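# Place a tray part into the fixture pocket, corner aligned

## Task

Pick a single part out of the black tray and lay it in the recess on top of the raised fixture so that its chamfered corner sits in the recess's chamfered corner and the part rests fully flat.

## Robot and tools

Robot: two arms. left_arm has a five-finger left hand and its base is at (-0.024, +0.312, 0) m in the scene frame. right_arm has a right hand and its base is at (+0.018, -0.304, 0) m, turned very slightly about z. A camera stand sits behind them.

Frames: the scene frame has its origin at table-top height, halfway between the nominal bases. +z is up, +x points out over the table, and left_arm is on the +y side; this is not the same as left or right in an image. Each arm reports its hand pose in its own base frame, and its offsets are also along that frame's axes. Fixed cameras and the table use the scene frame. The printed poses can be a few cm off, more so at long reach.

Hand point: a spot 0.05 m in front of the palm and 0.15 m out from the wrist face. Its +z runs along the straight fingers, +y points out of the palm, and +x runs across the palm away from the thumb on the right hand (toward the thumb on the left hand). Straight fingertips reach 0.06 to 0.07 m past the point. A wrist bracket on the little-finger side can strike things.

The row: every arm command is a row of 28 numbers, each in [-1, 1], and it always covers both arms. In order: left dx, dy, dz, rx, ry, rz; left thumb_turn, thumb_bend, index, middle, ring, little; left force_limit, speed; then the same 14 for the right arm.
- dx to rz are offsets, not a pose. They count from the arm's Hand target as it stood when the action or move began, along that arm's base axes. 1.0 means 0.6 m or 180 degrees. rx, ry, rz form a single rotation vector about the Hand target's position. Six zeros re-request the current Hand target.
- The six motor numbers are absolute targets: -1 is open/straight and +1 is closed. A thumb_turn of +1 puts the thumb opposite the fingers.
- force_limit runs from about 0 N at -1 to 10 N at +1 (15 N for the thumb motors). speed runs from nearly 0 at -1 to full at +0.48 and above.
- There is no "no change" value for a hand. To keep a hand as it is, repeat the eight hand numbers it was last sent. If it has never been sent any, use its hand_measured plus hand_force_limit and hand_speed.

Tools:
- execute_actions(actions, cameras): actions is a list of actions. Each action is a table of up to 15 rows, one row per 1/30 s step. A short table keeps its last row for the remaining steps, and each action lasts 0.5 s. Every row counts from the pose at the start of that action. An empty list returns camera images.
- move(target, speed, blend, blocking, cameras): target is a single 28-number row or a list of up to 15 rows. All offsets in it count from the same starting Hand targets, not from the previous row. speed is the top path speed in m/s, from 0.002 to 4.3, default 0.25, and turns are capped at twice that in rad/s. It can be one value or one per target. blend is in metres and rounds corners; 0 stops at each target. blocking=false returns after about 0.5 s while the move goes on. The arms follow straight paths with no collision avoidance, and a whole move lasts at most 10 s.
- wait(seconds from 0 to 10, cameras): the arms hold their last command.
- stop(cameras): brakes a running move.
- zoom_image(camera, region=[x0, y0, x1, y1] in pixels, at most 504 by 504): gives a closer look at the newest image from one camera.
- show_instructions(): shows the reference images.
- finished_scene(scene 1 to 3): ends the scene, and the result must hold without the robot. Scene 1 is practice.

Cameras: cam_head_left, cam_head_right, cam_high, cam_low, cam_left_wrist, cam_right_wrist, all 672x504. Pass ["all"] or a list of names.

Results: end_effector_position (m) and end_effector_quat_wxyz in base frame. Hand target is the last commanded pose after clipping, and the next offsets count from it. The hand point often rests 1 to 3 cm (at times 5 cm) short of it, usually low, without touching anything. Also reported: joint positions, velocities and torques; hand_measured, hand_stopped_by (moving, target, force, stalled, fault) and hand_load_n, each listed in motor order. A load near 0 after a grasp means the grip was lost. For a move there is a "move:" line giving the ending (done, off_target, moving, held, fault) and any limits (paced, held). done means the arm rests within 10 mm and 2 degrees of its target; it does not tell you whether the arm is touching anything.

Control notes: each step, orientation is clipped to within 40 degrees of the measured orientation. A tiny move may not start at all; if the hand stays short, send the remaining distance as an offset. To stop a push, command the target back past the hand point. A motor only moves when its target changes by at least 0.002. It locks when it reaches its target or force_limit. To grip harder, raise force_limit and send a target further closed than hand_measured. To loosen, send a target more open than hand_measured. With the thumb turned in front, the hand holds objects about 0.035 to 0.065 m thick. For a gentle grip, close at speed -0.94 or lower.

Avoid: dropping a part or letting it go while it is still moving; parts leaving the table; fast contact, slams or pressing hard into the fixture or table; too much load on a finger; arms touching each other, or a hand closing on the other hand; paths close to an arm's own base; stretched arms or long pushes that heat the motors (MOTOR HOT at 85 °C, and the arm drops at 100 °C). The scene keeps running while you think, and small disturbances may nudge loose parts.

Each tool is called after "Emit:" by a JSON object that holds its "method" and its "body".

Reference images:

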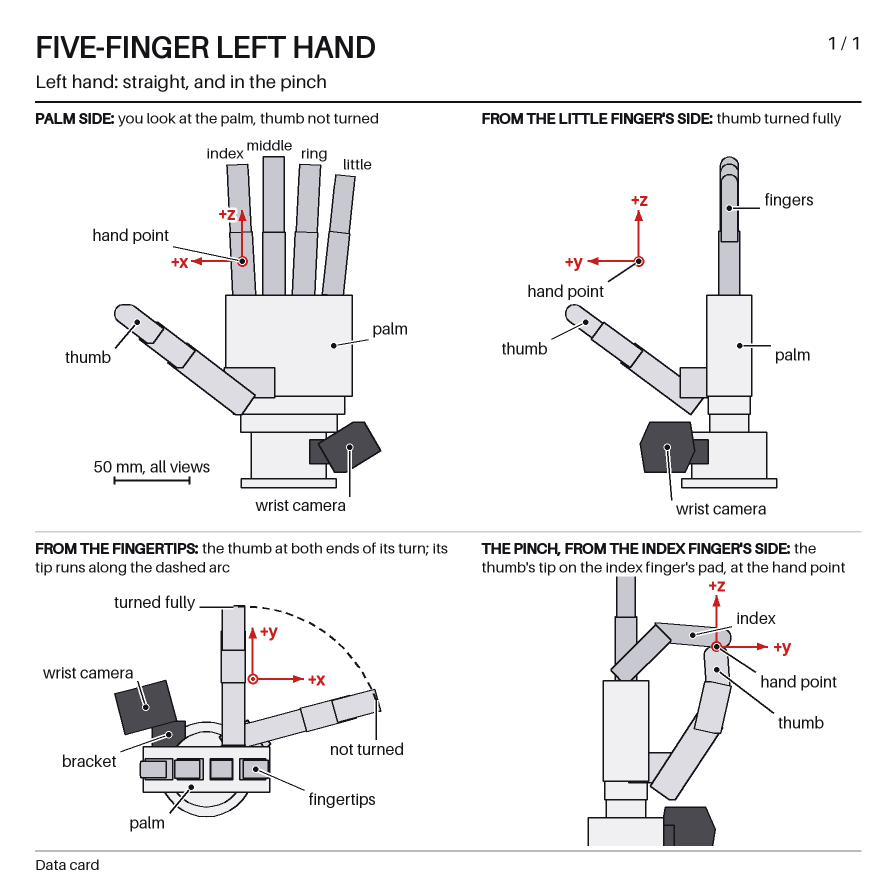

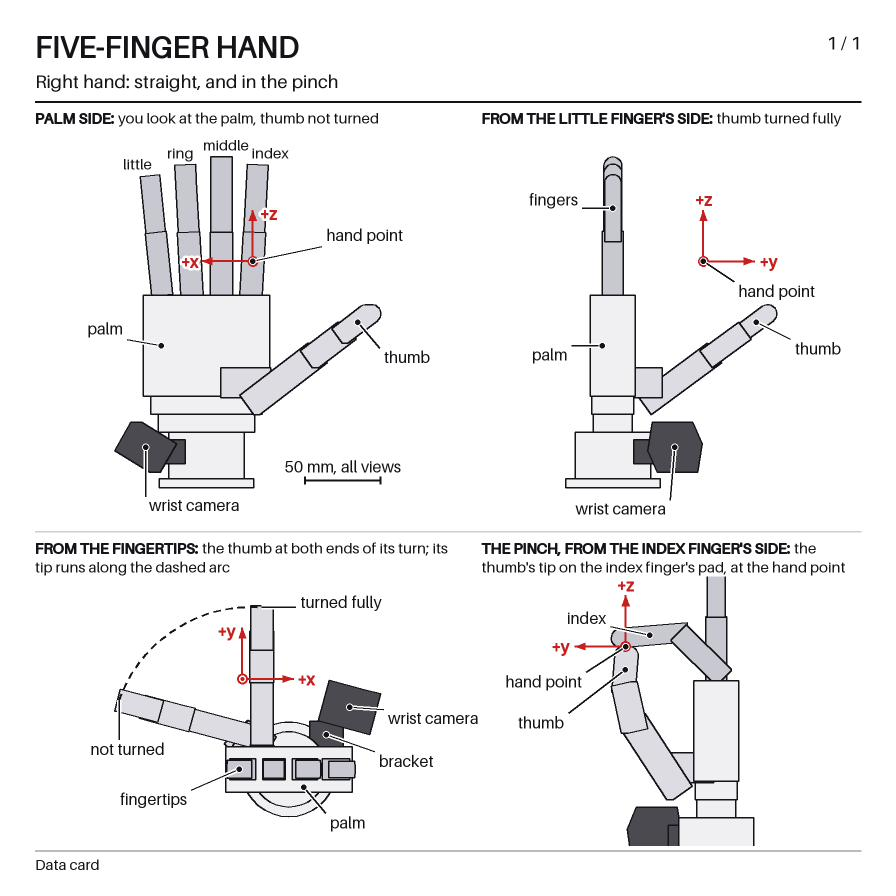

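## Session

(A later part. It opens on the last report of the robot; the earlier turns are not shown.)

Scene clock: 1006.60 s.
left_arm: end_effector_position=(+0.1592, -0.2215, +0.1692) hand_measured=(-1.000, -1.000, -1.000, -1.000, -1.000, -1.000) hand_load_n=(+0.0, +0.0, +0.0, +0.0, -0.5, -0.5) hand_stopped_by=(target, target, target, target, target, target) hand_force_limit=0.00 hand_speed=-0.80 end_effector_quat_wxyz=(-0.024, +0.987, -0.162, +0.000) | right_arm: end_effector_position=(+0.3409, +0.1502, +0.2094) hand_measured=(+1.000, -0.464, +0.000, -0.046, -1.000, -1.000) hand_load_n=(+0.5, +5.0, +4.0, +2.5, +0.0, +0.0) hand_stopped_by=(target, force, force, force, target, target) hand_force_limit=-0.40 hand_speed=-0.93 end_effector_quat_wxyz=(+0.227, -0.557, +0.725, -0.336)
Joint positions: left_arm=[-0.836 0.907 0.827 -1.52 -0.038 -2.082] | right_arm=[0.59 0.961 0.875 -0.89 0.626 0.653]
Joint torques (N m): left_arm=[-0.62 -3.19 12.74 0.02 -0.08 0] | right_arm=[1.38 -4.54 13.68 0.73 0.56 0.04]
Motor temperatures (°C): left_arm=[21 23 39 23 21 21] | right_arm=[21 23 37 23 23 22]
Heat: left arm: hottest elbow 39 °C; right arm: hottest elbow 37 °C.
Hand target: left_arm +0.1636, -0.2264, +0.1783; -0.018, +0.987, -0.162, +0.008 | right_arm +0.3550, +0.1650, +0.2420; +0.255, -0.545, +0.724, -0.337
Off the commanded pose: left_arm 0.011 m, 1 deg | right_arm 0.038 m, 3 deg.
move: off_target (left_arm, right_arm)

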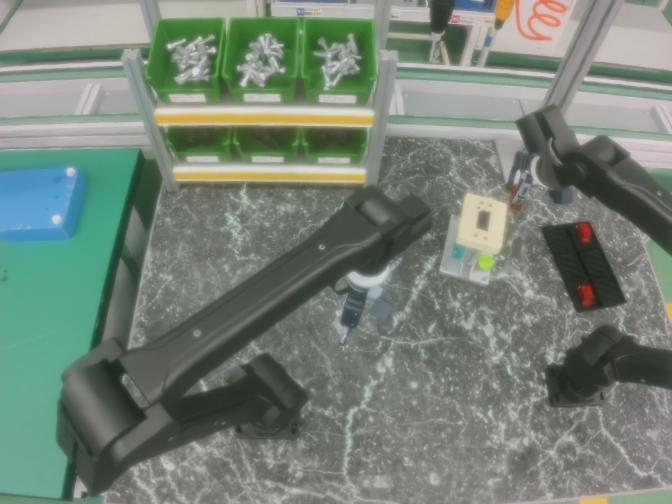

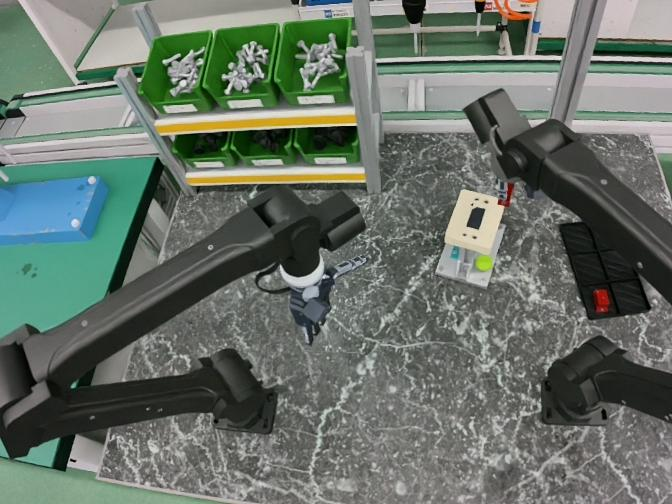

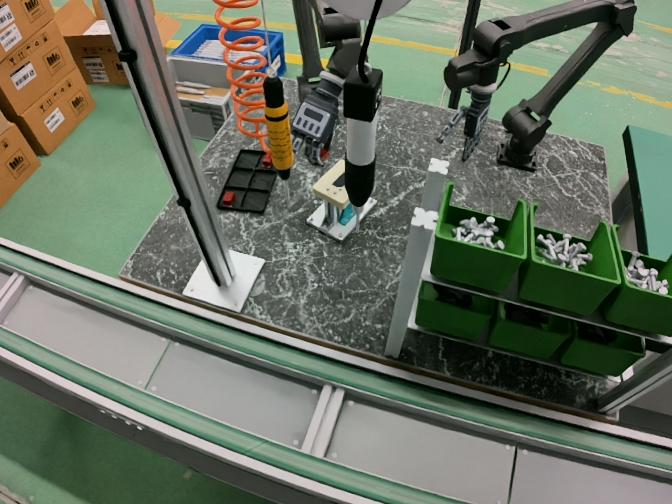

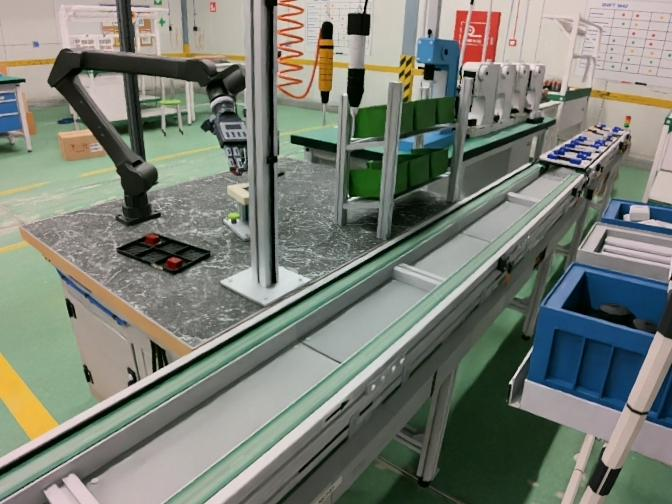

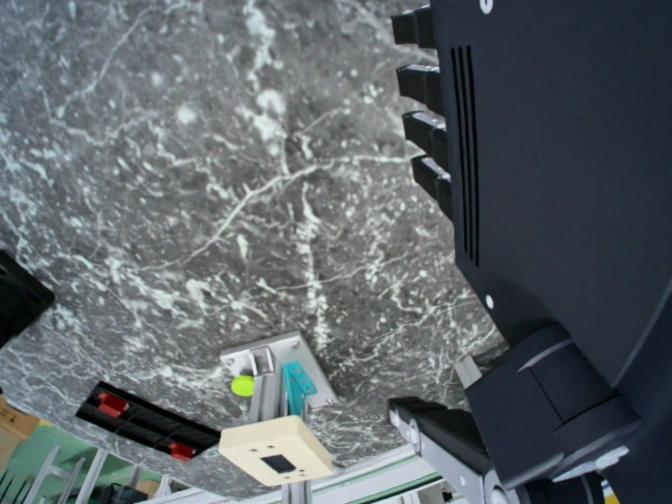

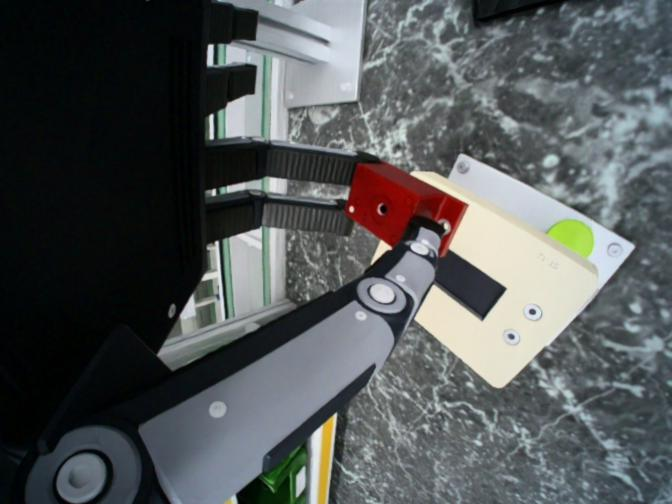

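Emit:
{"method": "move", "body": {"target": [[0,0,0,0,0,0,-1,-1,-1,-1,-1,-1,0,-0.8, -0.028,0.042,0.07,0,0,0,1,-0.4,0.4,0.4,-1,-1,-0.4,-0.93],[0,0,0,0,0,0,-1,-1,-1,-1,-1,-1,0,-0.8, -0.028,0.058,-0.06,0,0,0,1,-0.4,0.4,0.4,-1,-1,-0.4,-0.93]], "speed": 0.1, "cameras": ["cam_right_wrist","cam_left_wrist","cam_low"]}}

Emit:
{"method": "zoom_image", "body": {"camera": "cam_right_wrist", "region": [335, 145, 605, 347]}}

Emit:
{"method": "zoom_image", "body": {"camera": "cam_left_wrist", "region": [200, 400, 360, 504]}}

Emit:
{"method": "zoom_image", "body": {"camera": "cam_low", "region": [190, 100, 290, 250]}}

Scene clock: 1121.33 s.
left_arm: end_effector_position=(+0.1592, -0.2215, +0.1692) hand_measured=(-1.000, -1.000, -1.000, -1.000, -1.000, -1.000) hand_load_n=(+0.0, +0.0, +0.0, +0.0, +0.0, +0.0) hand_stopped_by=(target, target, target, target, target, target) hand_force_limit=0.00 hand_speed=-0.80 end_effector_quat_wxyz=(-0.024, +0.987, -0.162, +0.000) | right_arm: end_effector_position=(+0.3360, +0.1916, +0.2042) hand_measured=(+1.000, -0.464, +0.000, -0.046, -1.000, -1.000) hand_load_n=(+0.5, +5.0, +4.5, +2.5, +0.0, -0.5) hand_stopped_by=(target, force, force, force, target, target) hand_force_limit=-0.40 hand_speed=-0.93 end_effector_quat_wxyz=(+0.243, -0.549, +0.725, -0.338)
Joint positions: left_arm=[-0.836 0.907 0.827 -1.52 -0.038 -2.082] | right_arm=[0.717 1.016 0.89 -0.896 0.7 0.787]
Joint torques (N m): left_arm=[-0.62 -3.14 12.72 0.01 -0.08 0] | right_arm=[1.44 -5.48 8.44 1.68 0.62 0.04]
Motor temperatures (°C): left_arm=[21 23 40 23 20 21] | right_arm=[20 23 48 23 23 22]
Heat: left arm: hottest elbow 40 °C; right arm: hottest elbow 48 °C.
Hand target: left_arm +0.1636, -0.2264, +0.1783; -0.018, +0.987, -0.162, +0.008 | right_arm +0.3383, +0.1999, +0.2059; +0.255, -0.546, +0.724, -0.337
Off the commanded pose: left_arm 0.011 m, 1 deg | right_arm 0.009 m, 1 deg.
move: off_target (left_arm)
Images, in order (width x height): cam_low 672x504, cam_left_wrist 672x504, cam_right_wrist 672x504.

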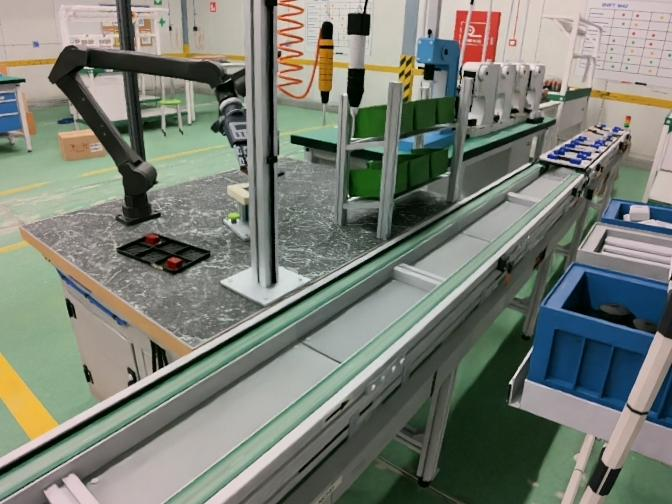

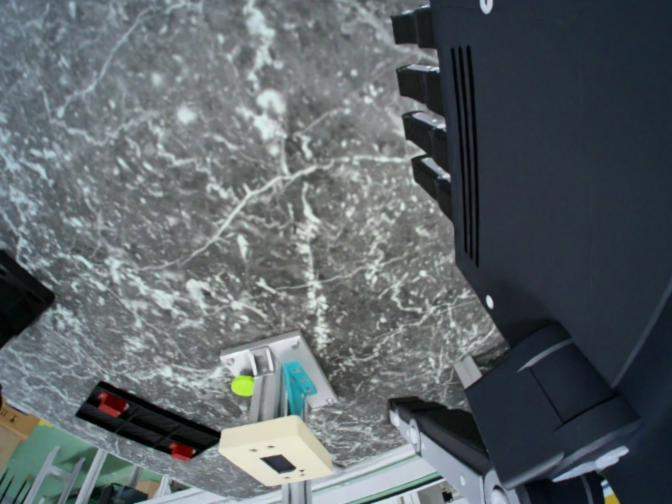

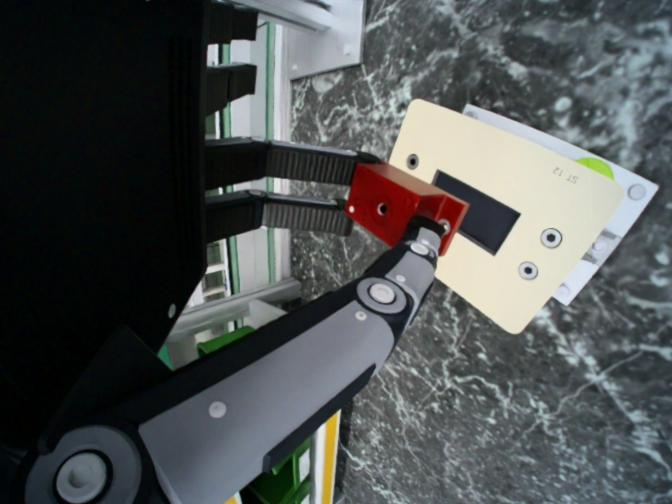

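Scaled by 1.867 from the camera's 672x504 image, which has a finer 960x720 frame.

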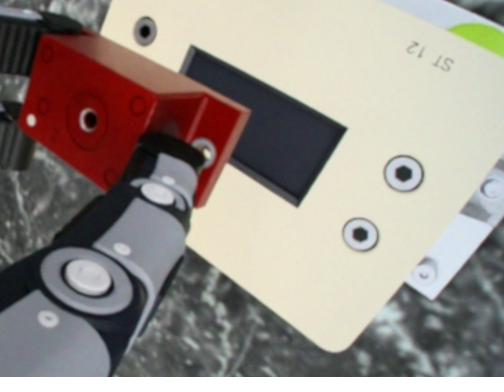

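Scaled by 3.150 from the camera's 672x504 image, which has a finer 960x720 frame.

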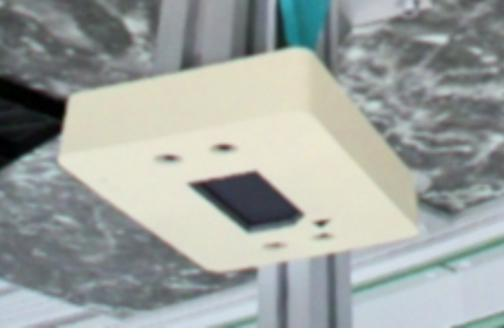

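Scaled by 3.360 from the camera's 672x504 image, which has a finer 960x720 frame.

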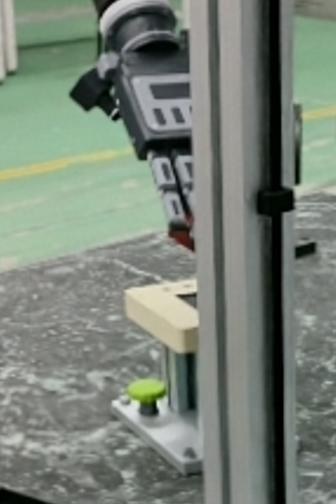

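Emit:
{"method": "move", "body": {"target": [0,0,0,0,0,0,-1,-1,-1,-1,-1,-1,0,-0.8, -0.0317,0.0178,-0.0017,0,0,0,1,-0.4,0.4,0.4,-1,-1,-0.4,-0.93], "speed": 0.1, "cameras": ["cam_right_wrist"]}}

Emit:
{"method": "zoom_image", "body": {"camera": "cam_right_wrist", "region": [335, 145, 605, 347]}}

Scene clock: 1172.57 s.
left_arm: end_effector_position=(+0.1592, -0.2215, +0.1692) hand_measured=(-1.000, -1.000, -1.000, -1.000, -1.000, -1.000) hand_load_n=(+0.0, +0.0, +0.0, +0.0, +0.0, +0.0) hand_stopped_by=(target, target, target, target, target, target) hand_force_limit=0.00 hand_speed=-0.80 end_effector_quat_wxyz=(-0.024, +0.987, -0.162, +0.000) | right_arm: end_effector_position=(+0.3229, +0.2081, +0.2047) hand_measured=(+1.000, -0.464, +0.000, -0.046, -1.000, -1.000) hand_load_n=(+0.5, +5.5, +4.0, +2.0, +0.0, +0.0) hand_stopped_by=(target, force, force, force, target, target) hand_force_limit=-0.40 hand_speed=-0.93 end_effector_quat_wxyz=(+0.253, -0.545, +0.725, -0.337)
Joint positions: left_arm=[-0.836 0.907 0.827 -1.52 -0.038 -2.082] | right_arm=[0.788 1.016 0.89 -0.927 0.736 0.866]
Joint torques (N m): left_arm=[-0.56 -3.14 12.72 0.02 -0.08 0] | right_arm=[1.55 -6.01 8.09 0.55 0.68 0.04]
Motor temperatures (°C): left_arm=[21 23 40 23 20 21] | right_arm=[20 23 38 23 23 22]
Heat: left arm: hottest elbow 40 °C; right arm: hottest elbow 38 °C.
Hand target: left_arm +0.1636, -0.2264, +0.1783; -0.018, +0.987, -0.162, +0.008 | right_arm +0.3193, +0.2105, +0.2049; +0.255, -0.545, +0.724, -0.337
Off the commanded pose: left_arm 0.011 m, 1 deg | right_arm 0.004 m, 0 deg.
move: off_target (left_arm)
Images, in order (width x height): cam_right_wrist 672x504.

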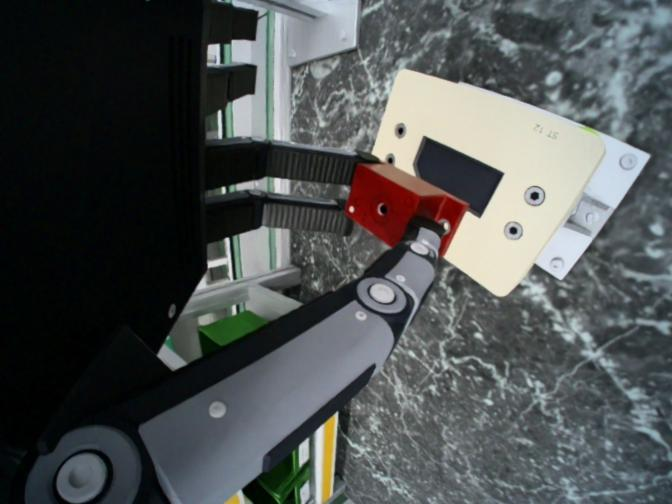

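Scaled by 1.867 from the camera's 672x504 image, which has a finer 960x720 frame.

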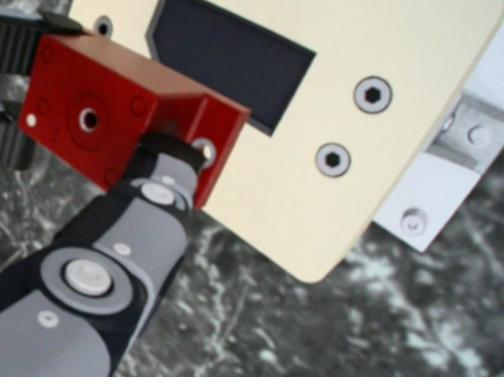

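Emit:
{"method": "move", "body": {"target": [0,0,0,0,0,0,-1,-1,-1,-1,-1,-1,0,-0.8, -0.0138,-0.0215,-0.015,0,0,0,1,-0.4,0.4,0.4,-1,-1,-0.4,-0.93], "speed": 0.08, "cameras": ["cam_right_wrist"]}}

Emit:
{"method": "zoom_image", "body": {"camera": "cam_right_wrist", "region": [335, 125, 535, 275]}}

Scene clock: 1211.60 s.
left_arm: end_effector_position=(+0.1592, -0.2215, +0.1692) hand_measured=(-1.000, -1.000, -1.000, -1.000, -1.000, -1.000) hand_load_n=(+0.0, +0.0, +0.0, +0.0, +0.0, +0.0) hand_stopped_by=(target, target, target, target, target, target) hand_force_limit=0.00 hand_speed=-0.80 end_effector_quat_wxyz=(-0.024, +0.987, -0.162, +0.000) | right_arm: end_effector_position=(+0.3111, +0.1963, +0.1890) hand_measured=(+1.000, -0.464, +0.000, -0.046, -1.000, -1.000) hand_load_n=(+0.5, +5.5, +4.0, +2.5, +0.0, +0.0) hand_stopped_by=(target, force, force, force, target, target) hand_force_limit=-0.40 hand_speed=-0.93 end_effector_quat_wxyz=(+0.243, -0.550, +0.724, -0.339)
Joint positions: left_arm=[-0.836 0.907 0.827 -1.52 -0.038 -2.082] | right_arm=[0.788 0.988 0.838 -0.927 0.736 0.866]
Joint torques (N m): left_arm=[-0.62 -3.14 12.72 0.02 -0.08 0] | right_arm=[0.44 -6.89 8.12 1.13 0.46 -0.1]
Heat: left arm: hottest elbow 40 °C; right arm: hottest elbow 36 °C.
Hand target: left_arm +0.1636, -0.2264, +0.1783; -0.018, +0.987, -0.162, +0.008 | right_arm +0.3110, +0.1976, +0.1959; +0.255, -0.545, +0.724, -0.337
Off the commanded pose: left_arm 0.011 m, 1 deg | right_arm 0.007 m, 1 deg.
move: off_target (left_arm)
Images, in order (width x height): cam_right_wrist 672x504.

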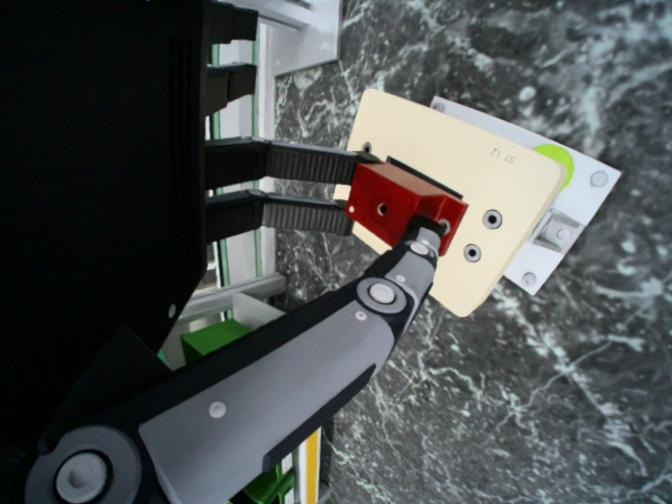

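Scaled by 2.520 from the camera's 672x504 image, which has a finer 960x720 frame.

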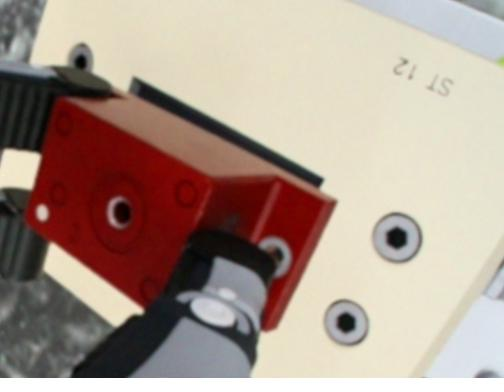

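Emit:
{"method": "wait", "body": {"seconds": 0.1, "cameras": ["cam_low","cam_left_wrist","cam_high","cam_head_right","cam_head_left"]}}

Emit:
{"method": "zoom_image", "body": {"camera": "cam_left_wrist", "region": [200, 400, 360, 504]}}

Emit:
{"method": "zoom_image", "body": {"camera": "cam_low", "region": [190, 100, 290, 250]}}

Emit:
{"method": "zoom_image", "body": {"camera": "cam_high", "region": [270, 100, 400, 250]}}

Emit:
{"method": "zoom_image", "body": {"camera": "cam_head_right", "region": [420, 130, 540, 290]}}

Scene clock: 1245.03 s.
left_arm: end_effector_position=(+0.1592, -0.2215, +0.1692) hand_measured=(-1.000, -1.000, -1.000, -1.000, -1.000, -1.000) hand_load_n=(+0.0, +0.0, +0.0, +0.0, +0.0, +0.0) hand_stopped_by=(target, target, target, target, target, target) hand_force_limit=0.00 hand_speed=-0.80 end_effector_quat_wxyz=(-0.024, +0.987, -0.162, +0.000) | right_arm: end_effector_position=(+0.3111, +0.1963, +0.1890) hand_measured=(+1.000, -0.464, +0.000, -0.046, -1.000, -1.000) hand_load_n=(+0.5, +5.5, +4.0, +2.5, +0.0, +0.0) hand_stopped_by=(target, force, force, force, target, target) hand_force_limit=-0.40 hand_speed=-0.93 end_effector_quat_wxyz=(+0.243, -0.550, +0.724, -0.339)
Joint positions: left_arm=[-0.836 0.907 0.827 -1.52 -0.038 -2.082] | right_arm=[0.788 0.988 0.838 -0.927 0.736 0.866]
Joint torques (N m): left_arm=[-0.62 -3.14 12.72 0.02 -0.08 0] | right_arm=[0.5 -6.89 8.08 1.18 0.48 -0.11]
Heat: left arm: hottest elbow 40 °C; right arm: hottest elbow 36 °C.
Hand target: left_arm +0.1636, -0.2264, +0.1783; -0.018, +0.987, -0.162, +0.008 | right_arm +0.3110, +0.1976, +0.1959; +0.255, -0.545, +0.724, -0.337
Off the commanded pose: left_arm 0.011 m, 1 deg | right_arm 0.007 m, 1 deg.
wait: 0.10 s; at rest from the start
Images, in order (width x height): cam_head_left 672x504, cam_head_right 672x504, cam_high 672x504, cam_low 672x504, cam_left_wrist 672x504.

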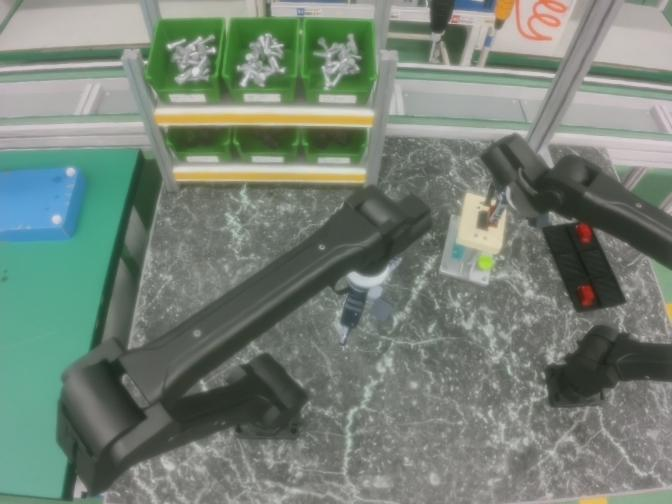

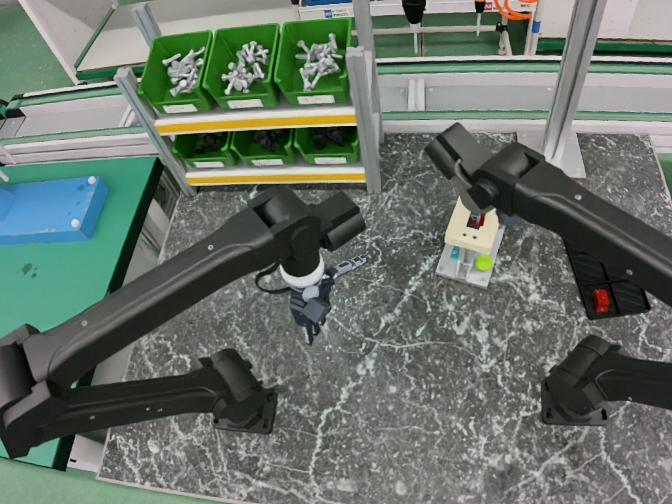

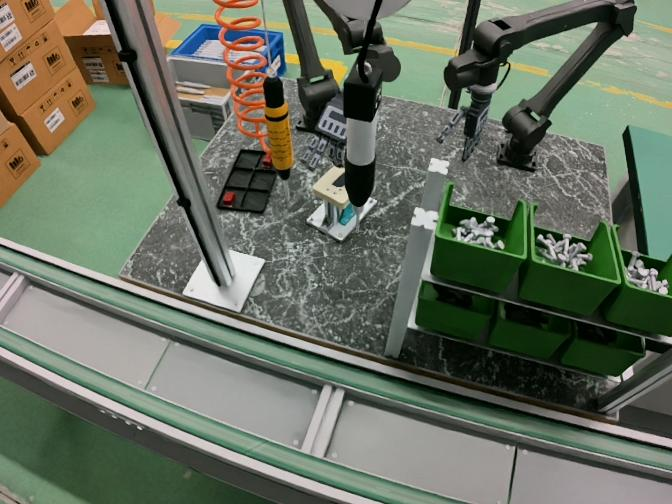

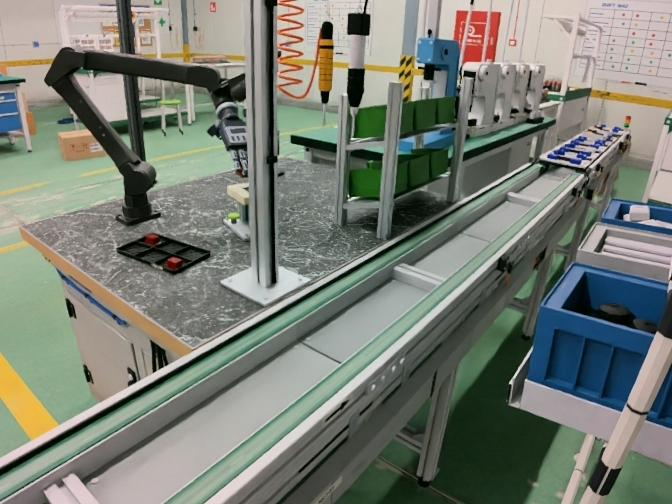

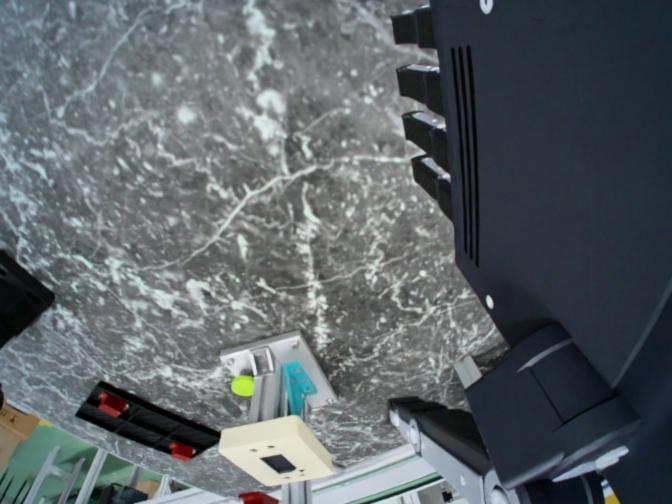

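Scaled by 3.150 from the camera's 672x504 image, which has a finer 960x720 frame.

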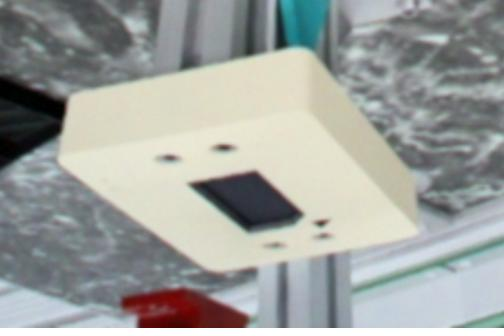

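Scaled by 3.360 from the camera's 672x504 image, which has a finer 960x720 frame.

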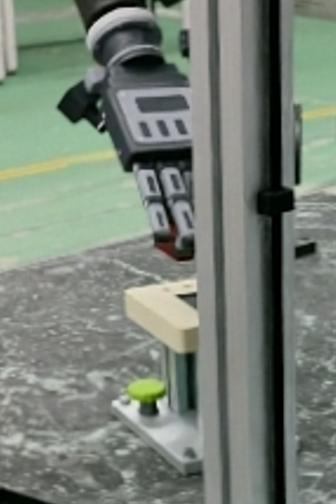

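Scaled by 3.360 from the camera's 672x504 image, which has a finer 960x720 frame.

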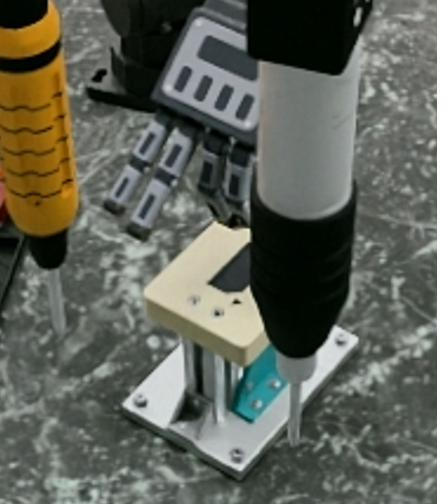

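Scaled by 3.150 from the camera's 672x504 image, which has a finer 960x720 frame.

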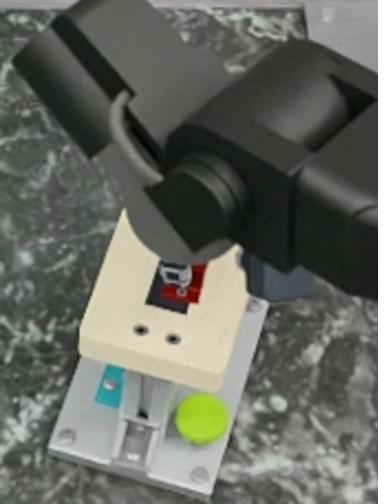

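Emit:
{"method": "move", "body": {"target": [0,0,0,0,0,0,-1,-1,-1,-1,-1,-1,0,-0.8, 0.0175,0.0098,-0.0215,0,0,-0.014,1,-0.4,0.4,0.4,-1,-1,-0.4,-0.93], "speed": 0.06, "cameras": ["cam_right_wrist","cam_left_wrist","cam_head_right"]}}

Emit:
{"method": "zoom_image", "body": {"camera": "cam_right_wrist", "region": [335, 125, 535, 275]}}

Emit:
{"method": "zoom_image", "body": {"camera": "cam_left_wrist", "region": [200, 400, 360, 504]}}

Emit:
{"method": "zoom_image", "body": {"camera": "cam_head_right", "region": [420, 130, 540, 290]}}

Scene clock: 1305.67 s.
left_arm: end_effector_position=(+0.1592, -0.2215, +0.1692) hand_measured=(-1.000, -1.000, -1.000, -1.000, -1.000, -1.000) hand_load_n=(+0.0, +0.0, +0.0, +0.5, +0.0, +0.0) hand_stopped_by=(target, target, target, target, target, target) hand_force_limit=0.00 hand_speed=-0.80 end_effector_quat_wxyz=(-0.024, +0.987, -0.162, +0.000) | right_arm: end_effector_position=(+0.3168, +0.1984, +0.1802) hand_measured=(+1.000, -0.464, +0.000, -0.046, -1.000, -1.000) hand_load_n=(+0.5, +5.5, +4.0, +2.5, +0.0, +0.0) hand_stopped_by=(target, force, force, force, target, target) hand_force_limit=-0.40 hand_speed=-0.93 end_effector_quat_wxyz=(+0.237, -0.537, +0.733, -0.343)
Joint positions: left_arm=[-0.836 0.907 0.827 -1.52 -0.038 -2.082] | right_arm=[0.788 1.022 0.838 -0.92 0.752 0.907]
Joint torques (N m): left_arm=[-0.62 -3.19 12.74 0.02 -0.08 0] | right_arm=[0.62 -5.07 8.38 1.48 0.69 0.03]
Heat: left arm: hottest elbow 40 °C; right arm: hottest elbow 35 °C.
Hand target: left_arm +0.1636, -0.2264, +0.1783; -0.018, +0.987, -0.162, +0.008 | right_arm +0.3215, +0.2035, +0.1830; +0.247, -0.529, +0.736, -0.342
Off the commanded pose: left_arm 0.011 m, 1 deg | right_arm 0.008 m, 1 deg.
move: off_target (left_arm)
Images, in order (width x height): cam_head_right 672x504, cam_left_wrist 672x504, cam_right_wrist 672x504.

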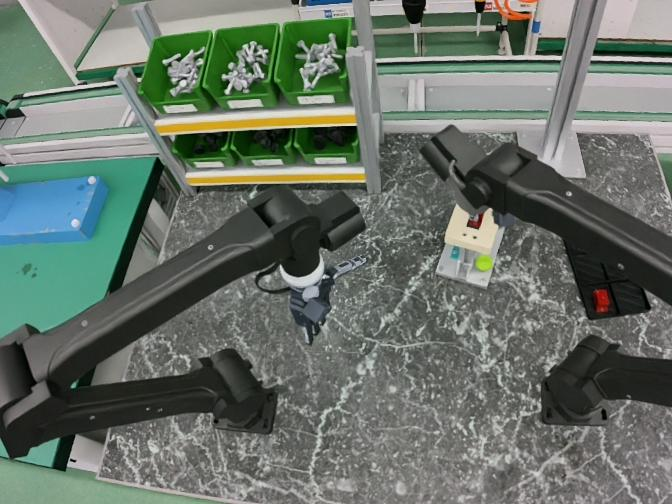

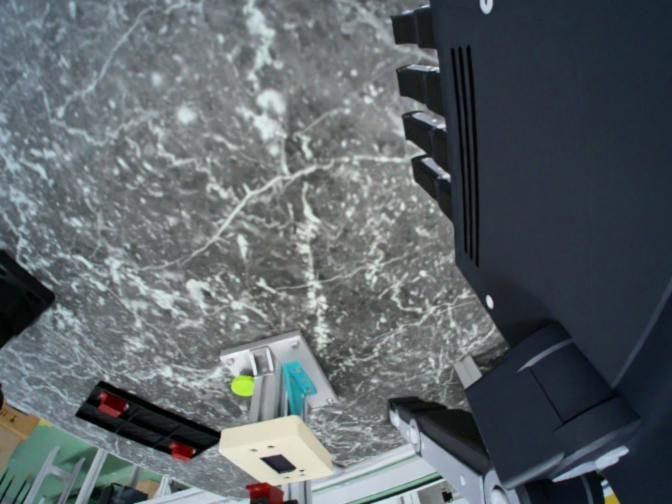

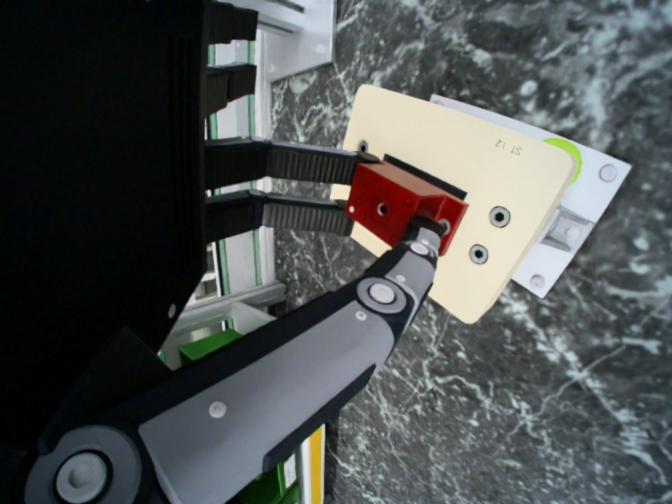

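Scaled by 2.520 from the camera's 672x504 image, which has a finer 960x720 frame.

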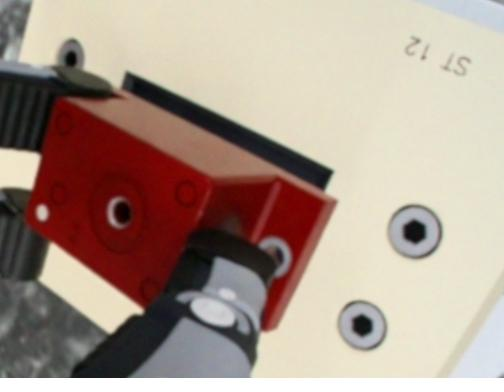

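Scaled by 3.150 from the camera's 672x504 image, which has a finer 960x720 frame.

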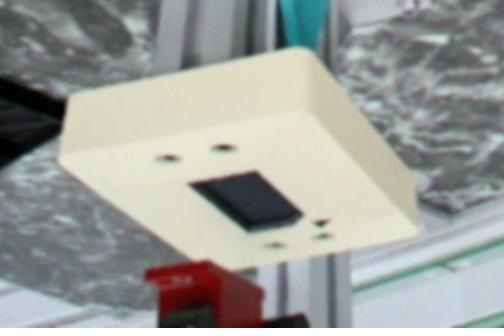

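Scaled by 3.150 from the camera's 672x504 image, which has a finer 960x720 frame.

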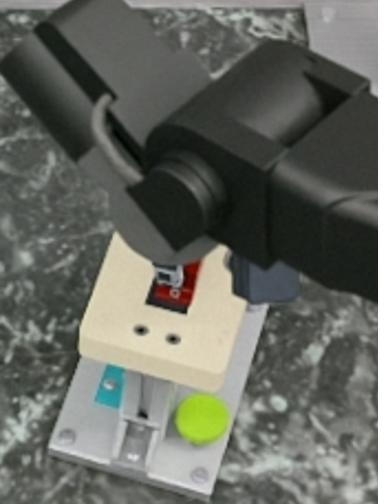

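Emit:
{"method": "move", "body": {"target": [0,0,0,0,0,0,-1,-1,-1,-1,-1,-1,0,-0.8, 0.0105,0.0018,-0.0117,0,0,-0.006,1,-0.4,0.4,0.4,-1,-1,-0.4,-0.93], "speed": 0.06, "cameras": ["cam_right_wrist","cam_left_wrist","cam_head_right"]}}

Emit:
{"method": "zoom_image", "body": {"camera": "cam_right_wrist", "region": [335, 125, 535, 275]}}

Emit:
{"method": "zoom_image", "body": {"camera": "cam_left_wrist", "region": [200, 400, 360, 504]}}

Emit:
{"method": "zoom_image", "body": {"camera": "cam_head_right", "region": [440, 180, 520, 260]}}

Scene clock: 1337.23 s.
left_arm: end_effector_position=(+0.1592, -0.2215, +0.1692) hand_measured=(-1.000, -1.000, -1.000, -1.000, -1.000, -1.000) hand_load_n=(+0.0, +0.0, +0.0, +0.0, +0.0, +0.0) hand_stopped_by=(target, target, target, target, target, target) hand_force_limit=0.00 hand_speed=-0.80 end_effector_quat_wxyz=(-0.024, +0.987, -0.162, +0.000) | right_arm: end_effector_position=(+0.3218, +0.2021, +0.1744) hand_measured=(+1.000, -0.464, +0.000, -0.046, -1.000, -1.000) hand_load_n=(+0.5, +5.0, +4.0, +2.5, +0.0, +0.0) hand_stopped_by=(target, force, force, force, target, target) hand_force_limit=-0.40 hand_speed=-0.93 end_effector_quat_wxyz=(+0.236, -0.532, +0.736, -0.344)
Joint positions: left_arm=[-0.836 0.907 0.827 -1.52 -0.038 -2.082] | right_arm=[0.788 1.047 0.838 -0.902 0.757 0.921]
Joint torques (N m): left_arm=[-0.62 -3.14 12.74 0.02 -0.08 0] | right_arm=[-0.03 -5.6 8.32 1.5 0.69 0]
Heat: left arm: hottest elbow 40 °C; right arm: hottest elbow 35 °C.
Hand target: left_arm +0.1636, -0.2264, +0.1783; -0.018, +0.987, -0.162, +0.008 | right_arm +0.3278, +0.2046, +0.1761; +0.244, -0.522, +0.741, -0.345
Off the commanded pose: left_arm 0.011 m, 1 deg | right_arm 0.007 m, 1 deg.
move: off_target (left_arm)
Images, in order (width x height): cam_head_right 672x504, cam_left_wrist 672x504, cam_right_wrist 672x504.

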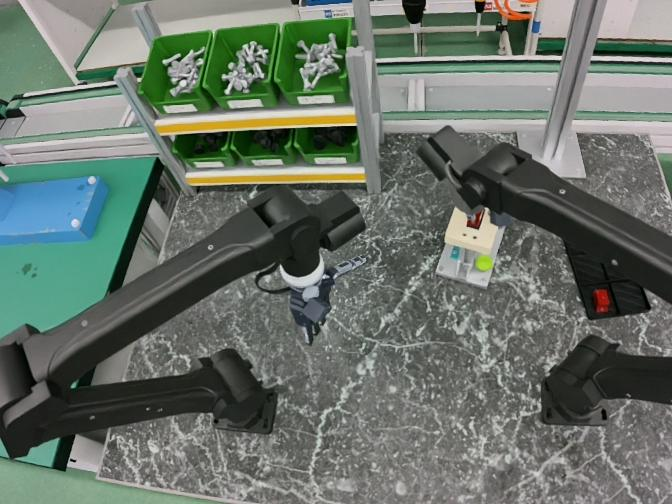

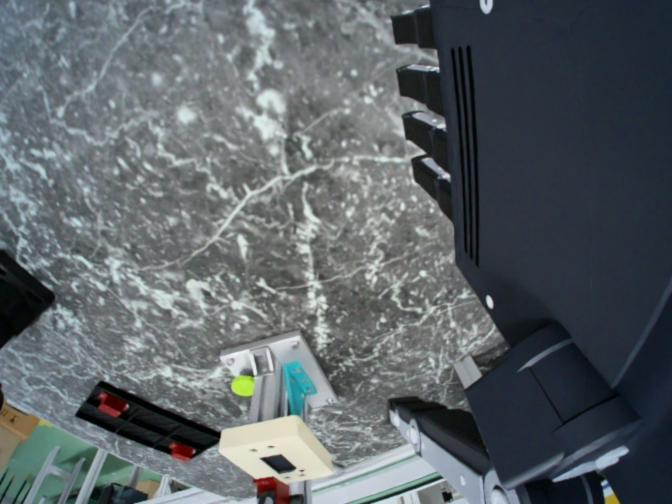

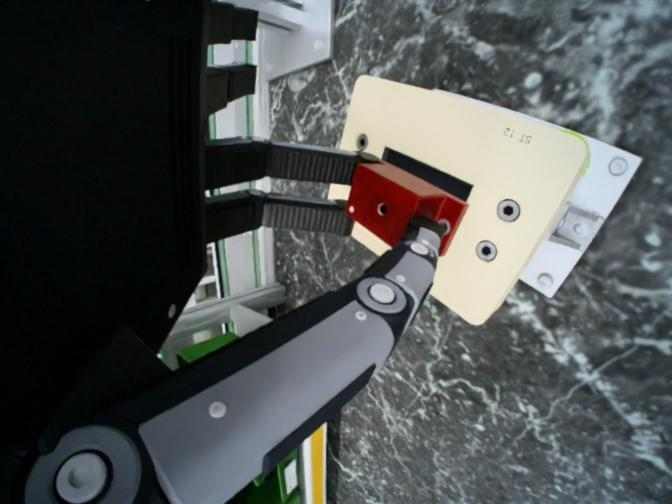

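Scaled by 2.520 from the camera's 672x504 image, which has a finer 960x720 frame.

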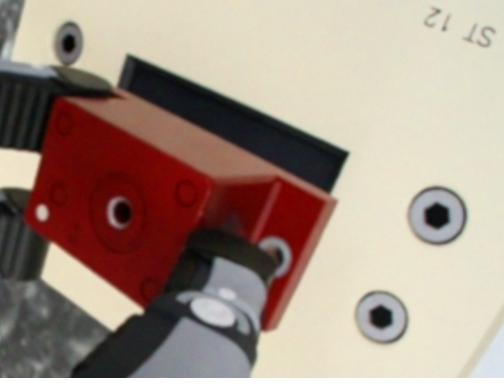

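Scaled by 3.150 from the camera's 672x504 image, which has a finer 960x720 frame.

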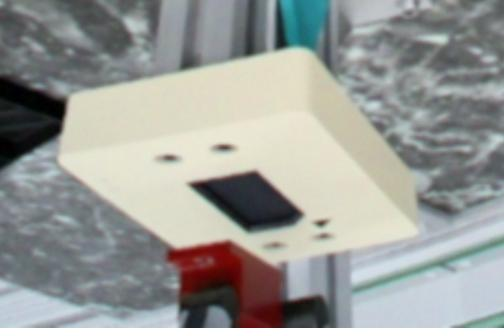

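Scaled by 6.300 from the camera's 672x504 image, which has a finer 960x720 frame.

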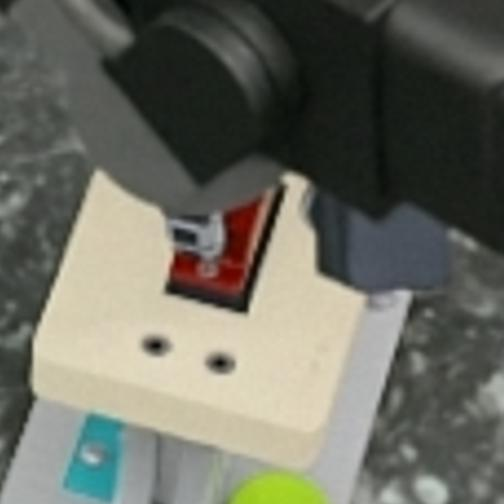

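Emit:
{"method": "zoom_image", "body": {"camera": "cam_head_right", "region": [458, 205, 492, 239]}}

Emit:
{"method": "zoom_image", "body": {"camera": "cam_left_wrist", "region": [240, 440, 320, 504]}}

Scaled by 14.824 from the camera's 672x504 image, which has a finer 960x720 frame.

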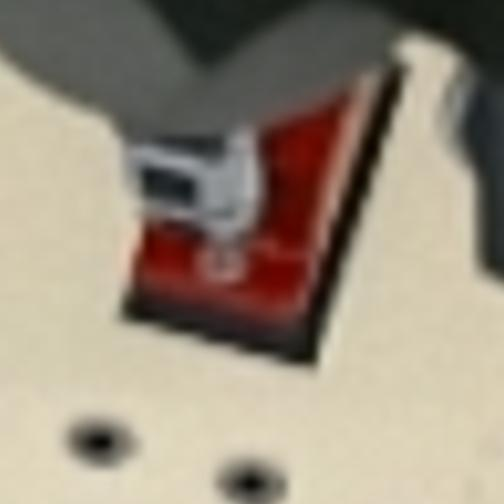

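Scaled by 6.300 from the camera's 672x504 image, which has a finer 960x720 frame.

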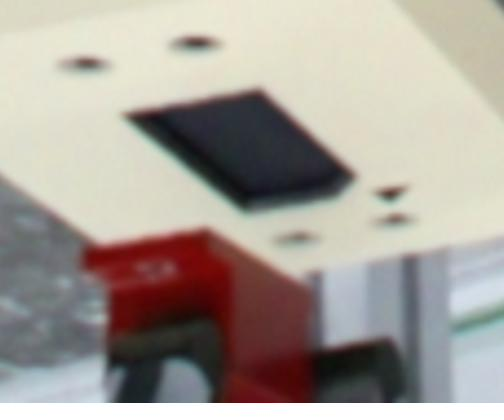

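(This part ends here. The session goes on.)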